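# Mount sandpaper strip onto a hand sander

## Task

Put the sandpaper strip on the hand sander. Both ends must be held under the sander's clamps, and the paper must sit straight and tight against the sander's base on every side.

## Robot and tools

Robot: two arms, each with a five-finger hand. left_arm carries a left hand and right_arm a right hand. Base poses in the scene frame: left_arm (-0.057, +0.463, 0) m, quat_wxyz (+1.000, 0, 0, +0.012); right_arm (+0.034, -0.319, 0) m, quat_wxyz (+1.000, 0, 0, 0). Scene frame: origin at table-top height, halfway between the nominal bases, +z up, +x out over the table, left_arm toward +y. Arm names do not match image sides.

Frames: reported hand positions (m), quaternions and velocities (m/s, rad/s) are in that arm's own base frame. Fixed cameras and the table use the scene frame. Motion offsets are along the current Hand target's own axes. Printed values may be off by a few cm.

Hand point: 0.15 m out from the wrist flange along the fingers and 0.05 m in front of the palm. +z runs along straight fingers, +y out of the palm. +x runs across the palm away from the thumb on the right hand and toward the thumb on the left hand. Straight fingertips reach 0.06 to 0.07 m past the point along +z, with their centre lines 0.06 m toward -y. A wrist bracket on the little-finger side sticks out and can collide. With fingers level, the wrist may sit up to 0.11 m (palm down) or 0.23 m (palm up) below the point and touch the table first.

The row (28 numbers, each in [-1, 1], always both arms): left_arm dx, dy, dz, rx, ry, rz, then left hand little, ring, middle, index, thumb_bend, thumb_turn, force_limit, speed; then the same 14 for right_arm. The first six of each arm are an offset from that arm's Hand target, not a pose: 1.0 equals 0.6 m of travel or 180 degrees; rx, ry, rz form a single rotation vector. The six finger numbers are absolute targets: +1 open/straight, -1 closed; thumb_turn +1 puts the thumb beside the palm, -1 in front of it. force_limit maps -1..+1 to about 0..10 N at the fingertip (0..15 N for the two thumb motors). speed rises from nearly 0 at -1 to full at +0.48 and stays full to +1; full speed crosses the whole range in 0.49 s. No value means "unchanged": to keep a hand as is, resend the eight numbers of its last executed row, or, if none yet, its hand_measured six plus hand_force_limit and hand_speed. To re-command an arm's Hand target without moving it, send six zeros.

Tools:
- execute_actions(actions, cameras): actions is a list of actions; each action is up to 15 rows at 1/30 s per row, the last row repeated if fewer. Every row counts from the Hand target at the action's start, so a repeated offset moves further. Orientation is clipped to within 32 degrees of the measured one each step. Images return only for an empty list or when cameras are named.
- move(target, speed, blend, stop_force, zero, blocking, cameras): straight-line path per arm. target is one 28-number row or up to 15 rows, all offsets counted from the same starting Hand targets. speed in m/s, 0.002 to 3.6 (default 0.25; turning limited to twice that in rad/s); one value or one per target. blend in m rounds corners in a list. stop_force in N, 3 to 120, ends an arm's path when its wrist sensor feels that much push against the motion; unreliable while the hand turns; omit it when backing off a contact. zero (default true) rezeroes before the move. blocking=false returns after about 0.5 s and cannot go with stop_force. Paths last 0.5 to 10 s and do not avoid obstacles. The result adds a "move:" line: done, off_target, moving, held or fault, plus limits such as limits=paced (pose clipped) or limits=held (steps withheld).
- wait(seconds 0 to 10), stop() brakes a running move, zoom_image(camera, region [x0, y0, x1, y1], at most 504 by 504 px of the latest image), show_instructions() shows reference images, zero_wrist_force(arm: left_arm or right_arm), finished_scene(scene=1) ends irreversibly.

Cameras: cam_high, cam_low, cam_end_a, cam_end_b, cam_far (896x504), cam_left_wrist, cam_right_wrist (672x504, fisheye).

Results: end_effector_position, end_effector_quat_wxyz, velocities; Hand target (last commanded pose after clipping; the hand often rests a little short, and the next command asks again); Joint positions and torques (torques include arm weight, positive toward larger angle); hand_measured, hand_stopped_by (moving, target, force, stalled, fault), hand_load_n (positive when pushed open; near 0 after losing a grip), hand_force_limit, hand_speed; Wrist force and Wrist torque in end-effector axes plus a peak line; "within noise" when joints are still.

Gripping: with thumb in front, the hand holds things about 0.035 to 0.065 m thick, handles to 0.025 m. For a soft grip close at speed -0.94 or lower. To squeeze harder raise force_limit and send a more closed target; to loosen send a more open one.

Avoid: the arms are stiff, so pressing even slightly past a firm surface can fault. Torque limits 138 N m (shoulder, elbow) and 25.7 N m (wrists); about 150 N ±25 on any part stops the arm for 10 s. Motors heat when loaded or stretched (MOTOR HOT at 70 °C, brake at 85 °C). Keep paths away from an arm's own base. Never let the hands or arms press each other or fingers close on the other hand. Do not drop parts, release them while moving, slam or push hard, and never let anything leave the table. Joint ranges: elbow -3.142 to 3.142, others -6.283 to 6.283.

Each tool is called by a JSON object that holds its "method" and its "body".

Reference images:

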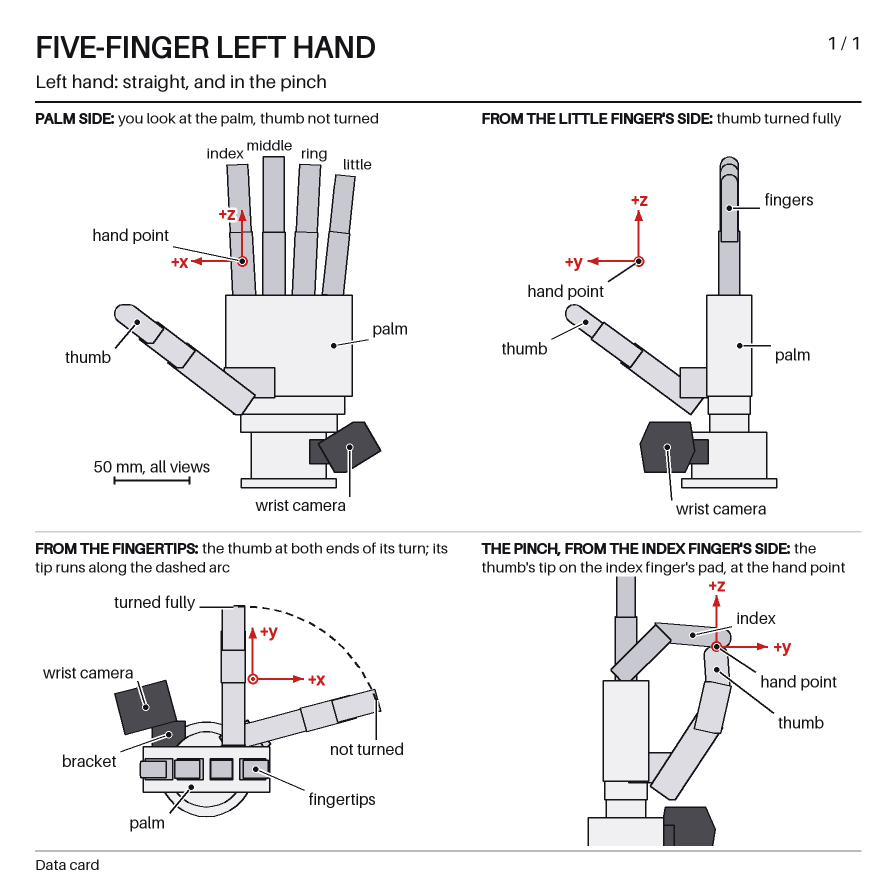

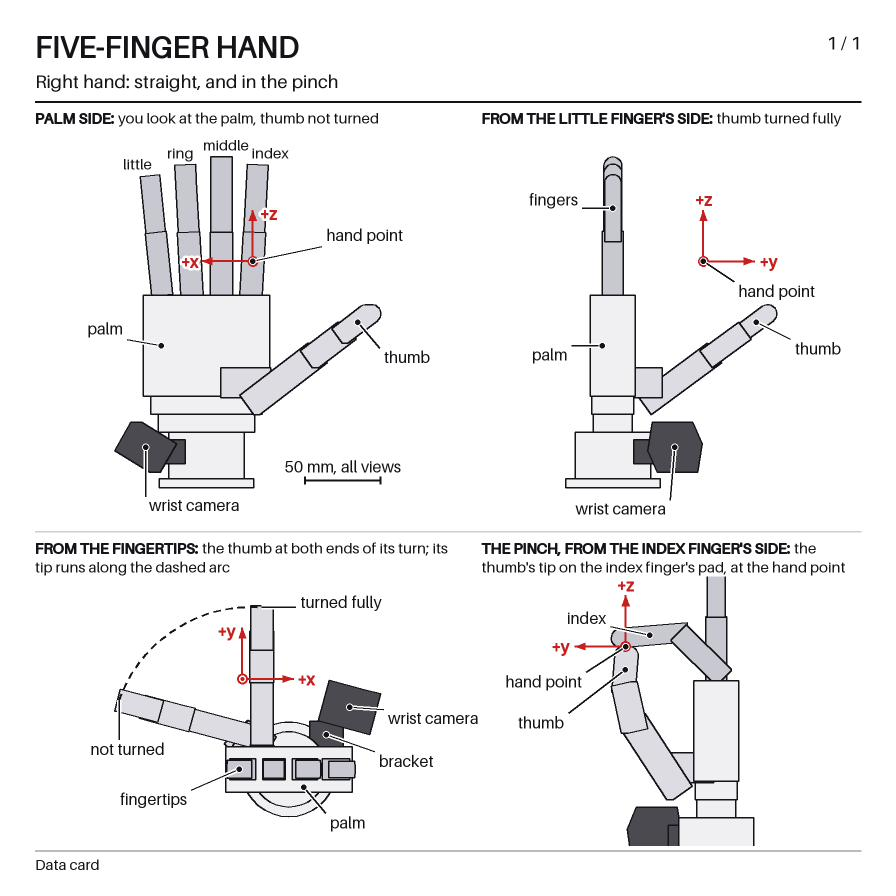

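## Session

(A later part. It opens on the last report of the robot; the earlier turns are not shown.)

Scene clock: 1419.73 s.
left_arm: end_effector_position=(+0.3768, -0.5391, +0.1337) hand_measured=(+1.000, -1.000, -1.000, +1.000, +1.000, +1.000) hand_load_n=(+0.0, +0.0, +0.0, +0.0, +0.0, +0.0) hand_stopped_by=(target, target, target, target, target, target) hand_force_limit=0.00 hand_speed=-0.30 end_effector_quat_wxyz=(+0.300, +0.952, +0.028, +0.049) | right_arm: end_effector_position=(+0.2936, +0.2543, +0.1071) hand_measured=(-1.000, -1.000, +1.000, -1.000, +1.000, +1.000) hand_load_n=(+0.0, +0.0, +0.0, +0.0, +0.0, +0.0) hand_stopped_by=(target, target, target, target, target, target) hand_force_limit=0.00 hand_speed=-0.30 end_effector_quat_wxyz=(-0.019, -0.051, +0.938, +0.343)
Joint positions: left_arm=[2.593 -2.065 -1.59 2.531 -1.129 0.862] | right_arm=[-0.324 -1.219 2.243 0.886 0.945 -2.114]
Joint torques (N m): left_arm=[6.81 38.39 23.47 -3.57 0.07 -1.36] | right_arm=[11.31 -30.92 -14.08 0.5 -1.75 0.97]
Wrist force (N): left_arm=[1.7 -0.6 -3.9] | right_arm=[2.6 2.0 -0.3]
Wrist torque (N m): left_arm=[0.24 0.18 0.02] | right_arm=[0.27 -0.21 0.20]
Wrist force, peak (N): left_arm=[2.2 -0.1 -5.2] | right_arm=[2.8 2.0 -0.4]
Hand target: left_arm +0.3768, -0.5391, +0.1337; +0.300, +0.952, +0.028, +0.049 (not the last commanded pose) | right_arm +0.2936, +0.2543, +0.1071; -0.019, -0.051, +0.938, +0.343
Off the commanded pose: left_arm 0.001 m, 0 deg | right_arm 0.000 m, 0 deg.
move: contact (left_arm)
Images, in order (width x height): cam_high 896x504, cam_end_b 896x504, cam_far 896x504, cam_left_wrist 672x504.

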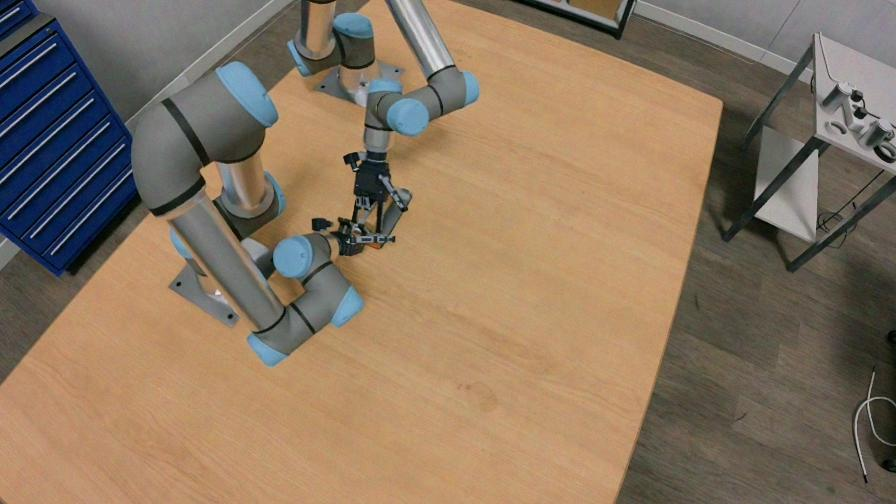

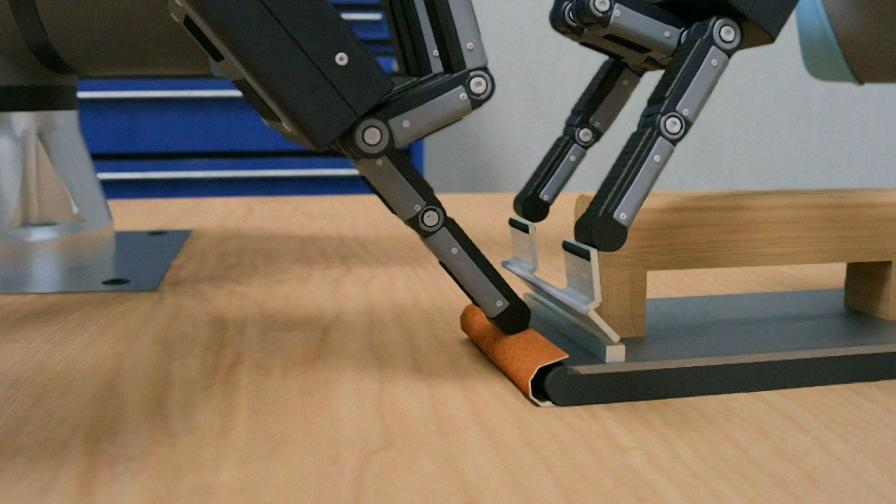

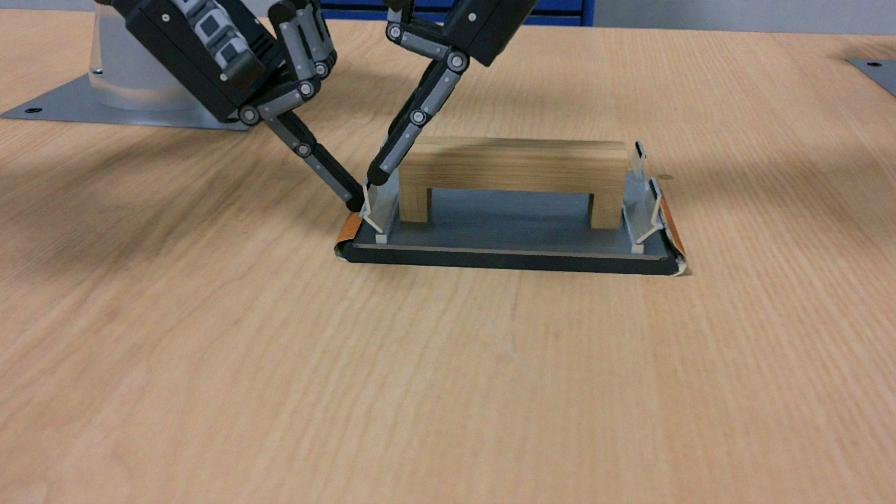

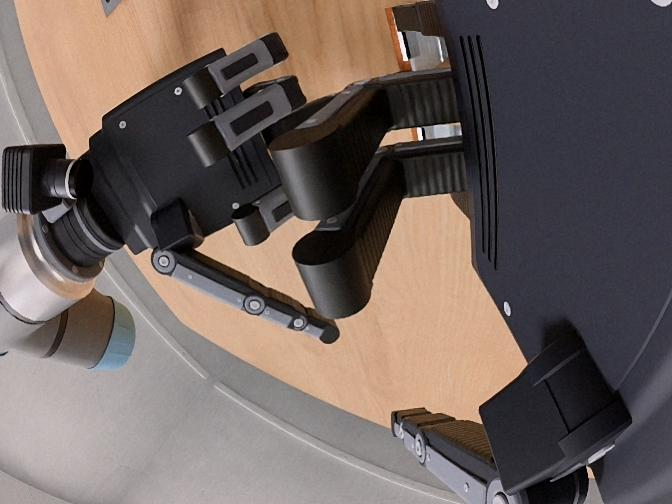

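{"method": "move", "body": {"target": [[0, 0, 0, 0, 0, 0, 1, -1, -1, 1, 1, 1, 0, -0.3, 0, 0.0068, -0.008, 0, 0, 0, -1, -1, 1, -1, 1, 1, 0, -0.3], [0, 0, 0, 0, 0, 0, 1, -1, -1, 1, 1, 1, 0, -0.3, 0, -0.0181, -0.0289, 0, 0, 0, -1, -1, 1, -1, 1, 1, 0, -0.3], [0, 0, 0, 0, 0, 0, 1, -1, -1, 1, 1, 1, 0, -0.3, 0, -0.0364, -0.0072, 0, 0, 0, -1, -1, 1, -1, 1, 1, 0, -0.3], [0, 0, 0, 0, 0, 0, 1, -1, -1, 1, 1, 1, 0, -0.3, 0, -0.0242, 0.0029, 0, 0, 0, -1, -1, 1, -1, 1, 1, 0, -0.3]], "speed": 0.025, "stop_force": 5, "cameras": ["cam_far", "cam_end_b"]}}

{"method": "zoom_image", "body": {"camera": "cam_end_b", "region": [400, 130, 700, 430]}}

{"method": "zoom_image", "body": {"camera": "cam_far", "region": [310, 100, 710, 300]}}

Scene clock: 1465.23 s.
left_arm: end_effector_position=(+0.3768, -0.5391, +0.1337) hand_measured=(+1.000, -1.000, -1.000, +1.000, +1.000, +1.000) hand_load_n=(+0.0, +0.0, +0.0, +0.0, +0.0, +0.0) hand_stopped_by=(target, target, target, target, target, target) hand_force_limit=0.00 hand_speed=-0.30 end_effector_quat_wxyz=(+0.300, +0.952, +0.028, +0.049) | right_arm: end_effector_position=(+0.2946, +0.2444, +0.0964) hand_measured=(-1.000, -1.000, +1.000, -1.000, +1.000, +1.000) hand_load_n=(+0.0, +0.0, +0.0, +0.0, +0.0, +0.0) hand_stopped_by=(target, target, target, target, target, target) hand_force_limit=0.00 hand_speed=-0.30 end_effector_quat_wxyz=(-0.019, -0.051, +0.938, +0.343)
Joint positions: left_arm=[2.593 -2.065 -1.59 2.531 -1.129 0.862] | right_arm=[-0.359 -1.187 2.252 0.869 0.958 -2.154]
Joint torques (N m): left_arm=[7.01 37.8 23.03 -3.17 -0.05 -1.21] | right_arm=[12.83 -34.7 -19.1 0.45 -2.8 1.46]
Wrist force (N): left_arm=[1.6 -0.8 -4.1] | right_arm=[2.7 1.8 -0.9]
Wrist torque (N m): left_arm=[0.21 0.20 0.01] | right_arm=[0.31 -0.22 0.18]
Wrist force, peak (N): left_arm=[1.7 -0.3 -4.4] | right_arm=[2.9 2.2 -0.5]
Hand target: left_arm +0.3768, -0.5391, +0.1337; +0.300, +0.952, +0.028, +0.049 | right_arm +0.2946, +0.2444, +0.0964; -0.019, -0.051, +0.938, +0.343
Off the commanded pose: left_arm 0.000 m, 0 deg | right_arm 0.000 m, 0 deg.
move: done
Images, in order (width x height): cam_end_b 896x504, cam_far 896x504.

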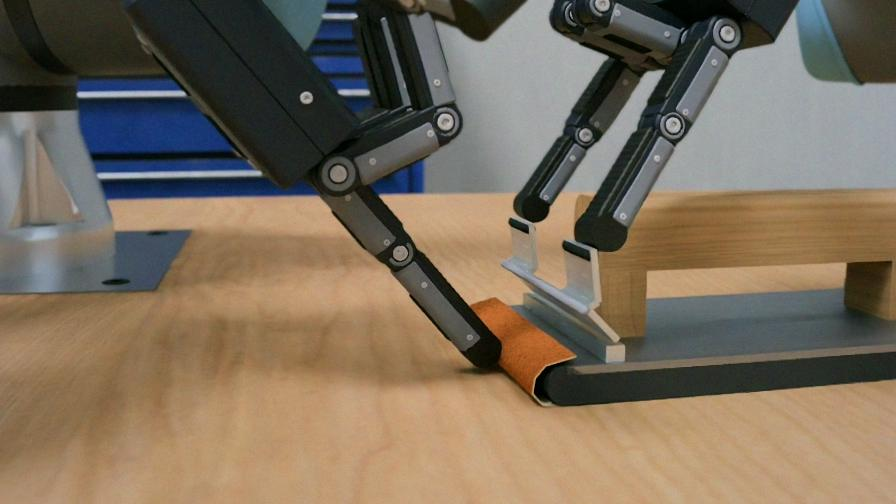

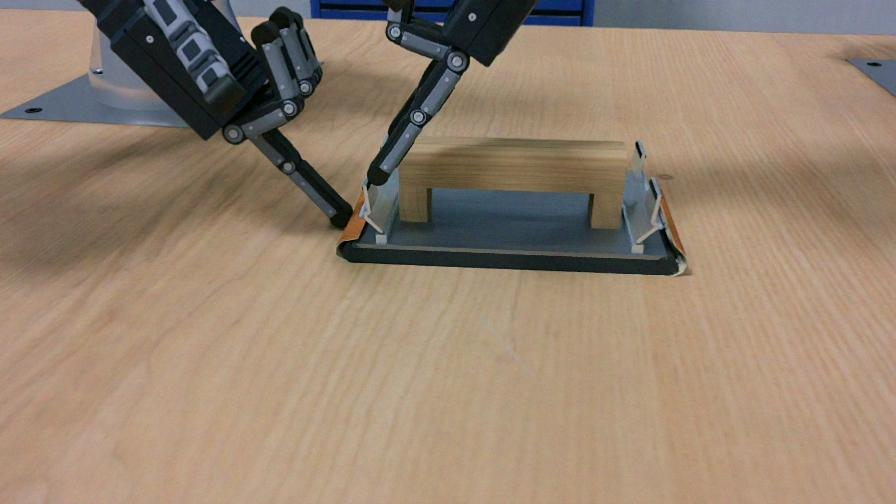

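Scaled by 1.680 from the camera's 896x504 image, which has a finer 1280x720 frame.

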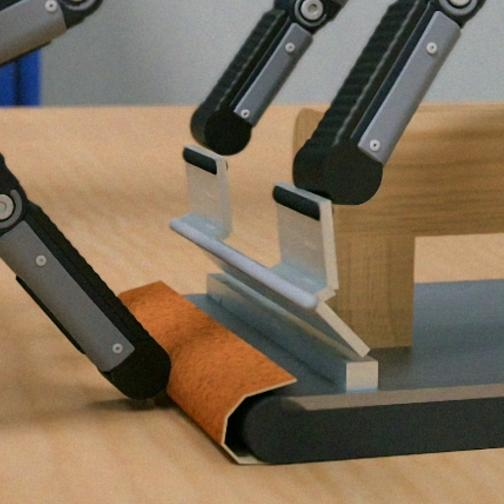

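Scaled by 1.260 from the camera's 896x504 image, which has a finer 1280x720 frame.

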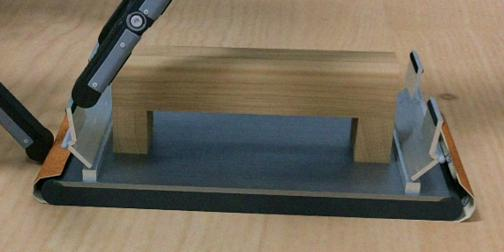

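{"method": "execute_actions", "body": {"actions": []}}

Scene clock: 1511.30 s.
left_arm: end_effector_position=(+0.3768, -0.5391, +0.1337) hand_measured=(+1.000, -1.000, -1.000, +1.000, +1.000, +1.000) hand_load_n=(+0.0, +0.0, +0.5, +0.0, +0.0, +0.0) hand_stopped_by=(target, target, target, target, target, target) hand_force_limit=0.00 hand_speed=-0.30 end_effector_quat_wxyz=(+0.300, +0.952, +0.028, +0.049) | right_arm: end_effector_position=(+0.2946, +0.2444, +0.0964) hand_measured=(-1.000, -1.000, +1.000, -1.000, +1.000, +1.000) hand_load_n=(+0.0, +0.0, +0.0, +0.0, +0.0, +0.0) hand_stopped_by=(target, target, target, target, target, target) hand_force_limit=0.00 hand_speed=-0.30 end_effector_quat_wxyz=(-0.019, -0.051, +0.938, +0.343)
Joint positions: left_arm=[2.593 -2.065 -1.59 2.531 -1.129 0.862] | right_arm=[-0.359 -1.187 2.252 0.869 0.958 -2.154]
Joint velocities: within noise
Joint torques (N m): left_arm=[6.39 37.82 23.55 -2.82 -0.01 -1.43] | right_arm=[12.45 -34.62 -19.59 0.42 -2.86 1.52]
Wrist force (N): left_arm=[1.8 -0.6 -4.1] | right_arm=[2.5 1.4 -1.0]
Wrist torque (N m): left_arm=[0.24 0.18 0.02] | right_arm=[0.26 -0.18 0.16]
Wrist force, peak (N): left_arm=[1.7 -0.6 -4.5] | right_arm=[2.8 1.9 -1.1]
Hand target: left_arm +0.3768, -0.5391, +0.1337; +0.300, +0.952, +0.028, +0.049 | right_arm +0.2946, +0.2444, +0.0964; -0.019, -0.051, +0.938, +0.343
Off the commanded pose: left_arm 0.000 m, 0 deg | right_arm 0.000 m, 0 deg.

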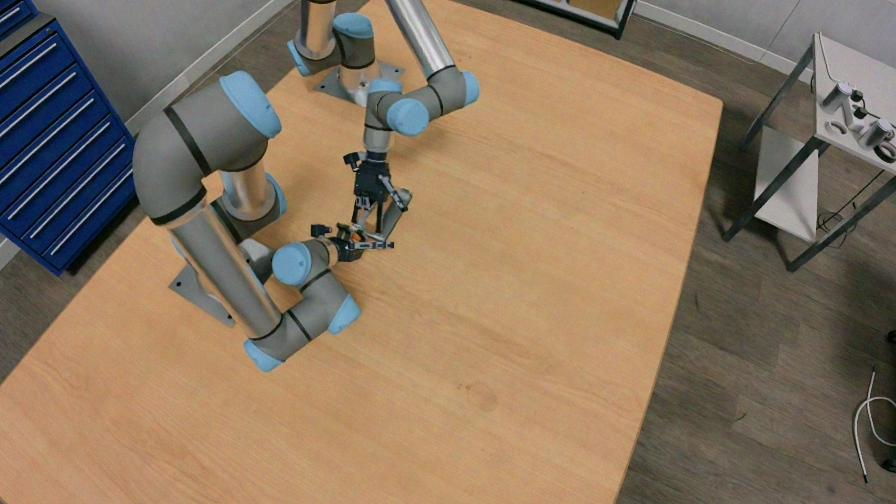

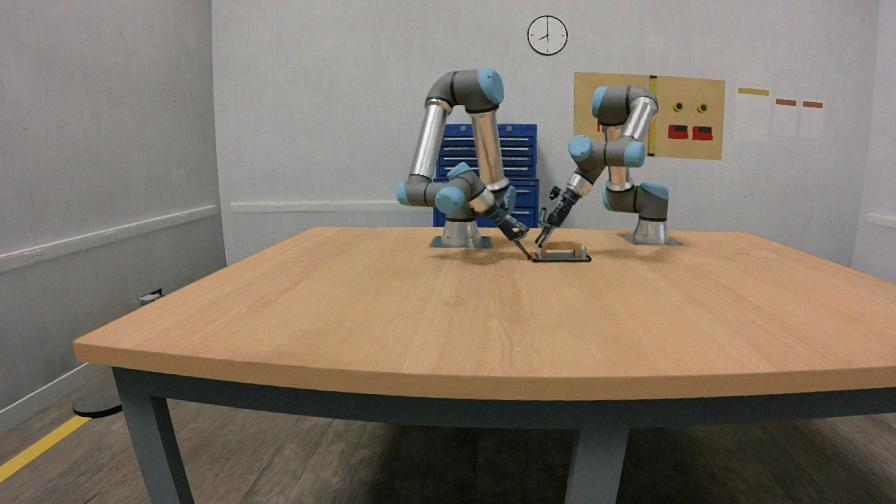

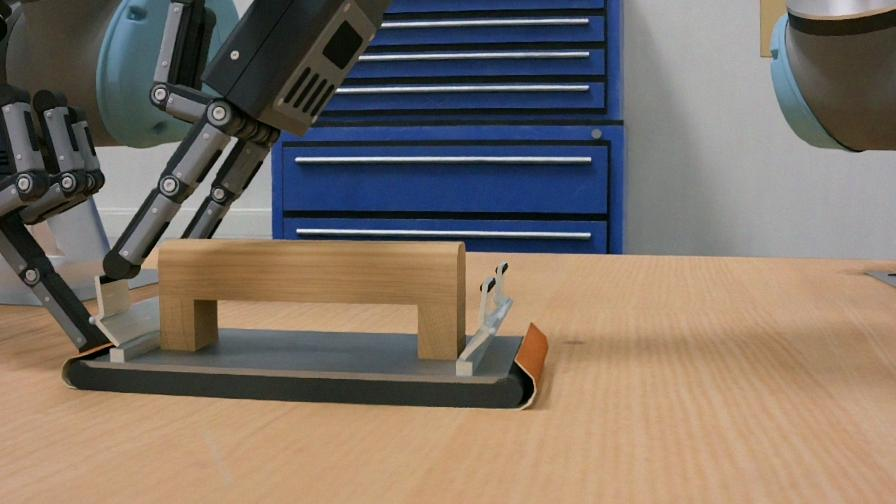

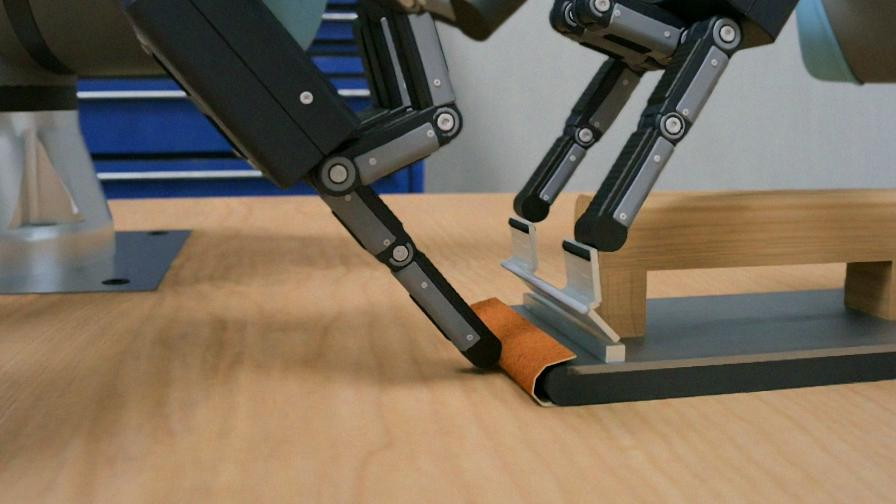

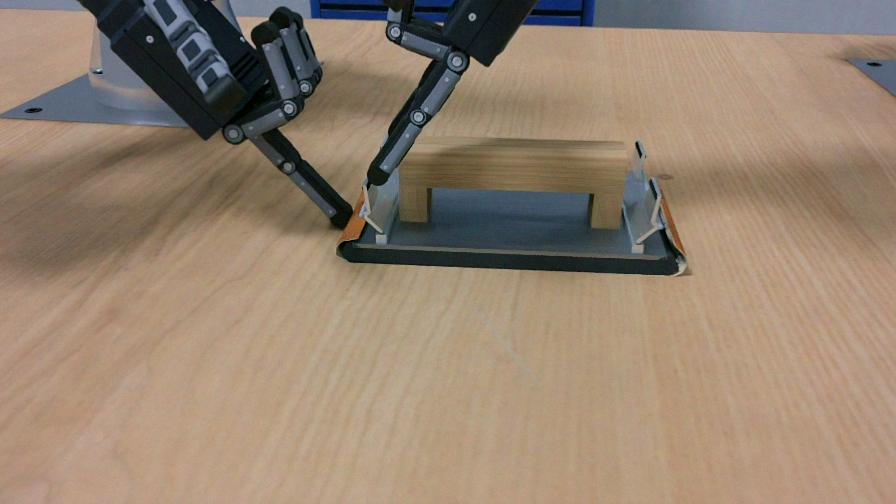

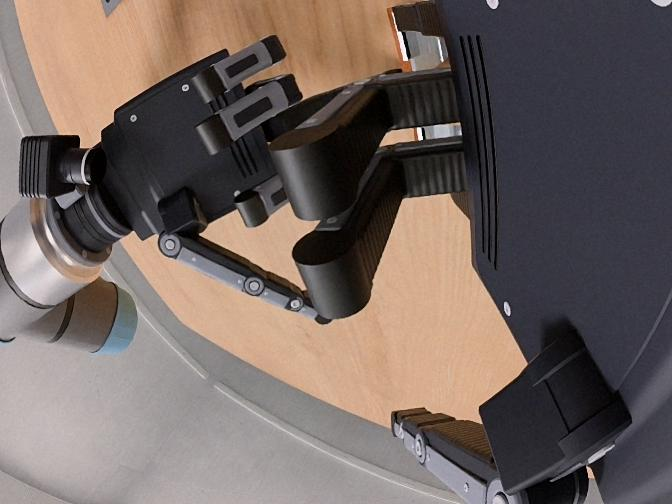

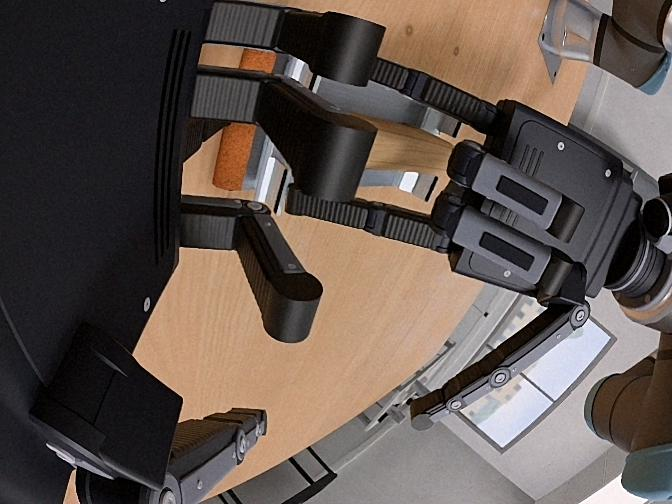

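{"method": "zoom_image", "body": {"camera": "cam_end_b", "region": [430, 180, 680, 430]}}

{"method": "zoom_image", "body": {"camera": "cam_far", "region": [310, 130, 460, 290]}}

Scaled by 2.016 from the camera's 896x504 image, which has a finer 1280x720 frame.

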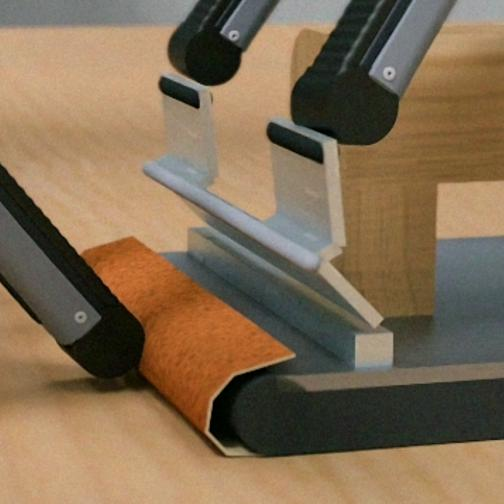

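Scaled by 3.150 from the camera's 896x504 image, which has a finer 1280x720 frame.

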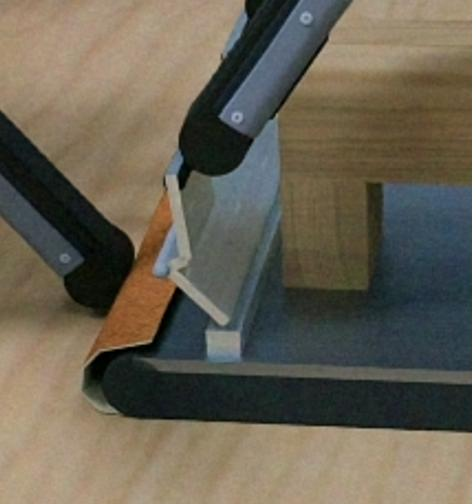

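{"method": "move", "body": {"target": [0,0,0,0,0,0, 1,-1,-1,1,1,1,0,-0.3, 0,0.00383,0.00322,0,0,0, -1,-1,1,-1,1,1,0,-0.3], "speed": 0.015, "stop_force": 5, "cameras": ["cam_end_b","cam_far"]}}

{"method": "zoom_image", "body": {"camera": "cam_end_b", "region": [430, 180, 680, 430]}}

{"method": "zoom_image", "body": {"camera": "cam_far", "region": [310, 130, 460, 290]}}

Scene clock: 1533.03 s.
left_arm: end_effector_position=(+0.3768, -0.5391, +0.1337) hand_measured=(+1.000, -1.000, -1.000, +1.000, +1.000, +1.000) hand_load_n=(+0.0, +0.0, +0.0, +0.0, +0.0, +0.0) hand_stopped_by=(target, target, target, target, target, target) hand_force_limit=0.00 hand_speed=-0.30 end_effector_quat_wxyz=(+0.300, +0.952, +0.028, +0.049) | right_arm: end_effector_position=(+0.2943, +0.2474, +0.0964) hand_measured=(-1.000, -1.000, +1.000, -1.000, +1.000, +1.000) hand_load_n=(+0.0, +0.0, +0.0, +0.0, +0.0, +0.0) hand_stopped_by=(target, target, target, target, target, target) hand_force_limit=0.00 hand_speed=-0.30 end_effector_quat_wxyz=(-0.019, -0.051, +0.938, +0.343)
Joint positions: left_arm=[2.593 -2.065 -1.59 2.531 -1.129 0.862] | right_arm=[-0.348 -1.188 2.251 0.864 0.954 -2.142]
Joint torques (N m): left_arm=[7.23 36.89 23.08 -2.53 -0.03 -1.26] | right_arm=[13.99 -33.55 -18.38 0.1 -2.95 1.48]
Wrist force (N): left_arm=[1.6 -0.6 -3.9] | right_arm=[2.6 1.1 -6.0]
Wrist torque (N m): left_arm=[0.24 0.21 0.01] | right_arm=[0.63 -0.12 0.17]
Wrist force, peak (N): left_arm=[1.8 -0.4 -4.4] | right_arm=[2.8 0.8 -6.3]
Hand target: left_arm +0.3768, -0.5391, +0.1337; +0.300, +0.952, +0.028, +0.049 | right_arm +0.2943, +0.2474, +0.0964; -0.019, -0.051, +0.938, +0.343
Off the commanded pose: left_arm 0.000 m, 0 deg | right_arm 0.000 m, 0 deg.
move: done
Images, in order (width x height): cam_end_b 896x504, cam_far 896x504.

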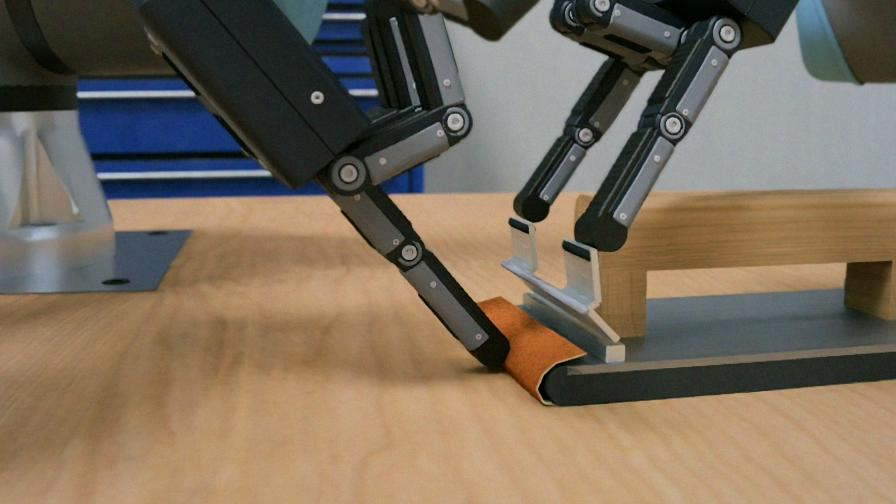

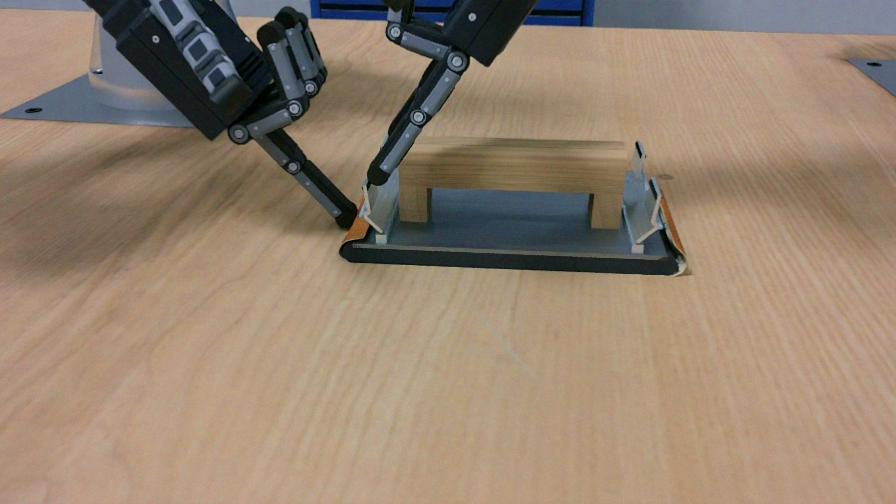

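Scaled by 2.016 from the camera's 896x504 image, which has a finer 1280x720 frame.

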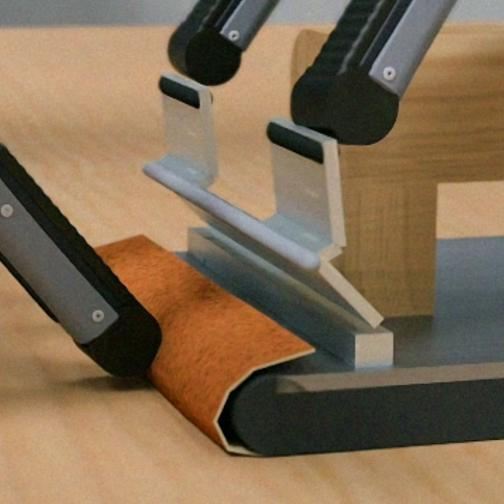

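Scaled by 3.150 from the camera's 896x504 image, which has a finer 1280x720 frame.

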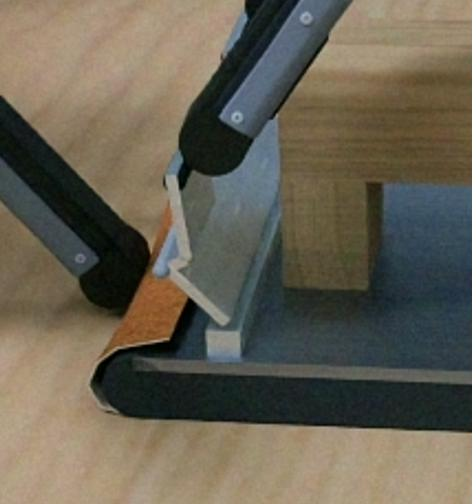

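{"method": "move", "body": {"target": [[0,0,0,0,0,0, 1,-1,-1,1,1,1,0,-0.3, 0,0.00411,-0.00308,0,0,0, -1,-1,1,-1,1,1,0,-0.3],[0,0,0,0,0,0, 1,-1,-1,1,1,1,0,-0.3, 0,0.00924,-0.0053,0,0,0, -1,-1,1,-1,1,1,0,-0.3]], "speed": 0.015, "stop_force": 6, "blend": 0.002, "cameras": ["cam_end_b","cam_far"]}}

{"method": "zoom_image", "body": {"camera": "cam_end_b", "region": [430, 180, 680, 430]}}

{"method": "zoom_image", "body": {"camera": "cam_far", "region": [310, 130, 460, 290]}}

Scene clock: 1571.73 s.
left_arm: end_effector_position=(+0.3768, -0.5391, +0.1337) hand_measured=(+1.000, -1.000, -1.000, +1.000, +1.000, +1.000) hand_load_n=(+0.0, +0.0, +0.0, +0.0, +0.0, +0.0) hand_stopped_by=(target, target, target, target, target, target) hand_force_limit=0.00 hand_speed=-0.30 end_effector_quat_wxyz=(+0.300, +0.952, +0.028, +0.049) | right_arm: end_effector_position=(+0.2941, +0.2495, +0.1024) hand_measured=(-1.000, -1.000, +1.000, -1.000, +1.000, +1.000) hand_load_n=(+0.0, +0.0, +0.0, +0.0, +0.0, +0.0) hand_stopped_by=(target, target, target, target, target, target) hand_force_limit=0.00 hand_speed=-0.30 end_effector_quat_wxyz=(-0.019, -0.051, +0.938, +0.343)
Joint positions: left_arm=[2.593 -2.065 -1.59 2.531 -1.129 0.862] | right_arm=[-0.341 -1.205 2.248 0.879 0.951 -2.133]
Joint torques (N m): left_arm=[7.31 37.09 23.91 -2.13 0.24 -1.32] | right_arm=[12.76 -34.22 -19.75 5.37 -2.86 1.53]
Wrist force (N): left_arm=[1.8 -0.4 -4.2] | right_arm=[2.5 1.7 -0.6]
Wrist torque (N m): left_arm=[0.24 0.18 0.02] | right_arm=[0.31 -0.19 0.18]
Wrist force, peak (N): left_arm=[1.9 -0.4 -4.5] | right_arm=[2.8 1.0 -6.6]
Hand target: left_arm +0.3768, -0.5391, +0.1337; +0.300, +0.952, +0.028, +0.049 | right_arm +0.2941, +0.2495, +0.1024; -0.019, -0.051, +0.938, +0.343
Off the commanded pose: left_arm 0.000 m, 0 deg | right_arm 0.000 m, 0 deg.
move: done; blend cut to 0.0015 m at target 1
Images, in order (width x height): cam_end_b 896x504, cam_far 896x504.

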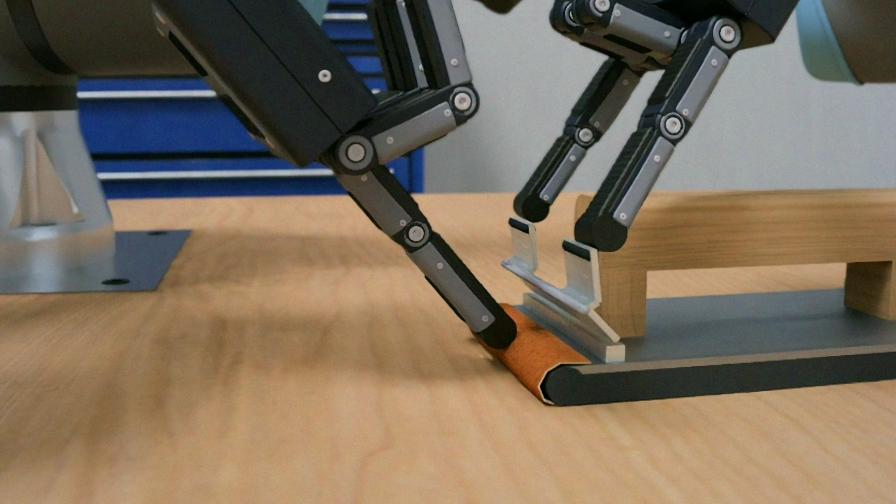

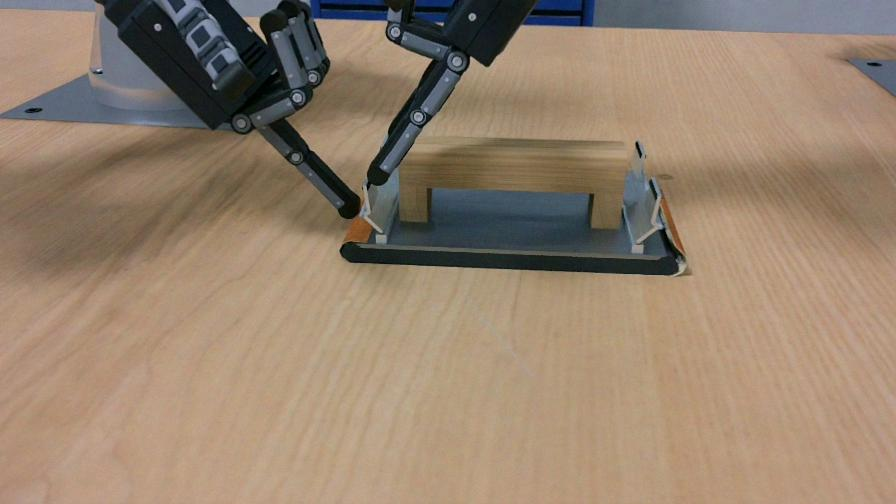

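Scaled by 2.016 from the camera's 896x504 image, which has a finer 1280x720 frame.

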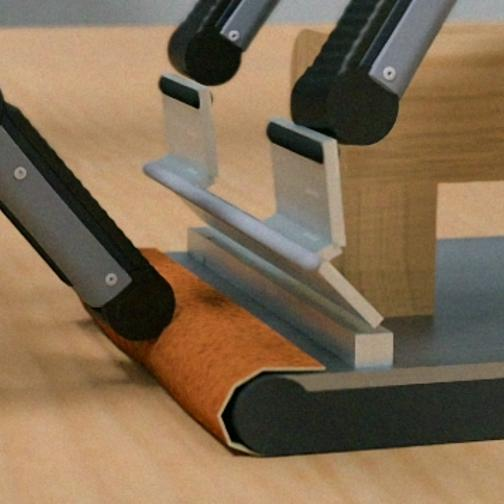

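Scaled by 3.150 from the camera's 896x504 image, which has a finer 1280x720 frame.

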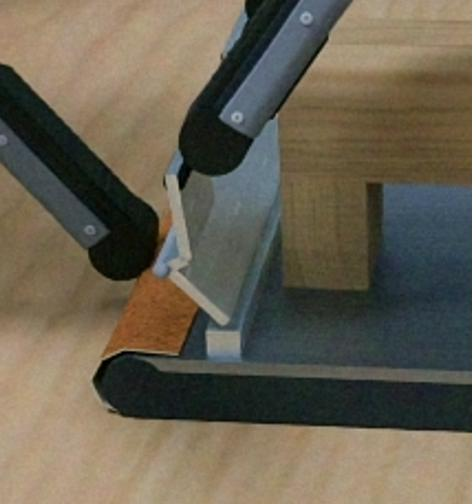

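{"method": "move", "body": {"target": [0,0,0,0,0,0, 1,-1,-1,1,1,1,0,-0.3, 0,-0.00396,0.00212,0,0,0, -1,-1,1,-1,1,1,0,-0.3], "speed": 0.015, "stop_force": 6, "cameras": ["cam_end_b","cam_far"]}}

{"method": "zoom_image", "body": {"camera": "cam_end_b", "region": [430, 180, 680, 430]}}

{"method": "zoom_image", "body": {"camera": "cam_far", "region": [310, 130, 460, 290]}}

Scene clock: 1599.90 s.
left_arm: end_effector_position=(+0.3768, -0.5391, +0.1337) hand_measured=(+1.000, -1.000, -1.000, +1.000, +1.000, +1.000) hand_load_n=(+0.0, +0.0, +0.0, +0.0, +0.0, +0.0) hand_stopped_by=(target, target, target, target, target, target) hand_force_limit=0.00 hand_speed=-0.30 end_effector_quat_wxyz=(+0.300, +0.952, +0.028, +0.049) | right_arm: end_effector_position=(+0.2942, +0.2485, +0.0999) hand_measured=(-1.000, -1.000, +1.000, -1.000, +1.000, +1.000) hand_load_n=(+0.0, +0.0, -1.5, +0.5, +0.0, +0.0) hand_stopped_by=(target, target, target, target, target, target) hand_force_limit=0.00 hand_speed=-0.30 end_effector_quat_wxyz=(-0.019, -0.051, +0.938, +0.343)
Joint positions: left_arm=[2.593 -2.065 -1.59 2.531 -1.129 0.862] | right_arm=[-0.344 -1.198 2.249 0.873 0.952 -2.137]
Joint torques (N m): left_arm=[7.16 37.19 23.32 -1.92 0.28 -1.32] | right_arm=[-12.44 -9.5 4.47 0.07 1.42 -1.28]
Wrist force (N): left_arm=[1.5 -0.5 -3.9] | right_arm=[2.4 2.5 -2.6]
Wrist torque (N m): left_arm=[0.24 0.20 0.00] | right_arm=[0.29 -0.11 0.32]
Wrist force, peak (N): left_arm=[1.8 -0.4 -4.4] | right_arm=[2.7 3.0 -3.2]
Hand target: left_arm +0.3768, -0.5391, +0.1337; +0.300, +0.952, +0.028, +0.049 | right_arm +0.2942, +0.2485, +0.0999; -0.019, -0.051, +0.938, +0.343
Off the commanded pose: left_arm 0.000 m, 0 deg | right_arm 0.000 m, 0 deg.
move: done
Images, in order (width x height): cam_end_b 896x504, cam_far 896x504.

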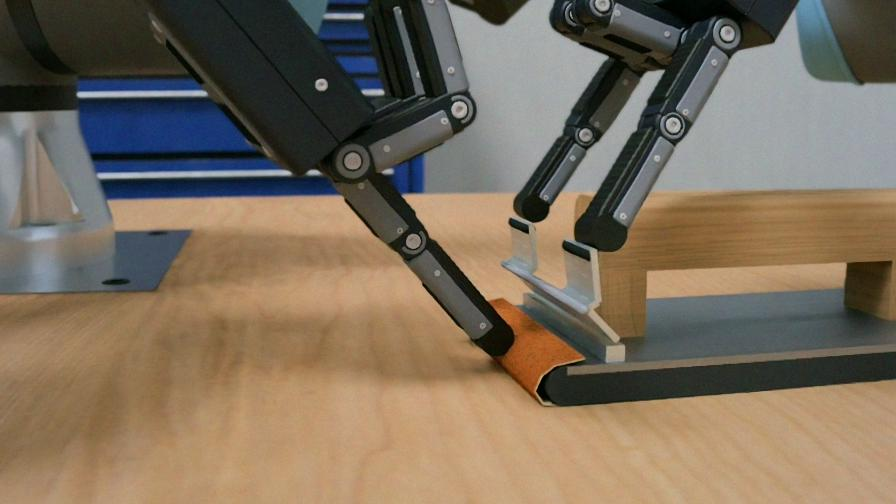

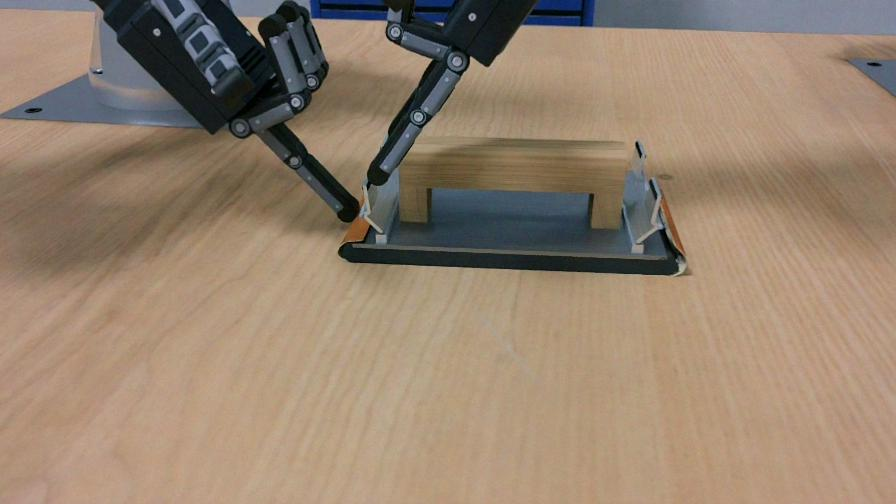

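Scaled by 2.016 from the camera's 896x504 image, which has a finer 1280x720 frame.

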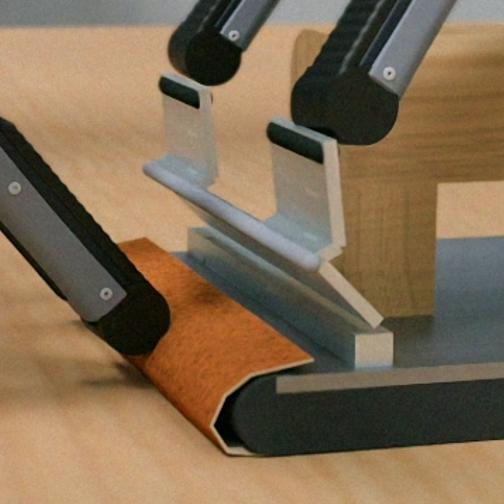

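Scaled by 3.150 from the camera's 896x504 image, which has a finer 1280x720 frame.

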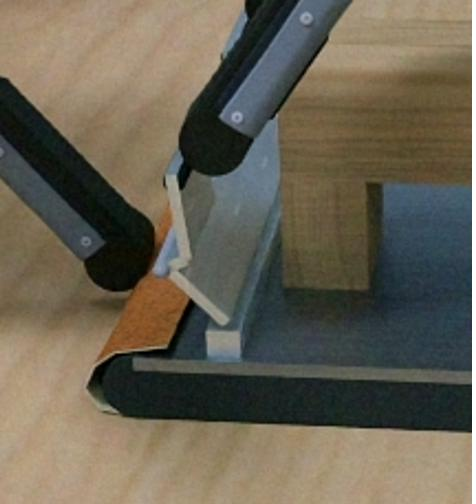

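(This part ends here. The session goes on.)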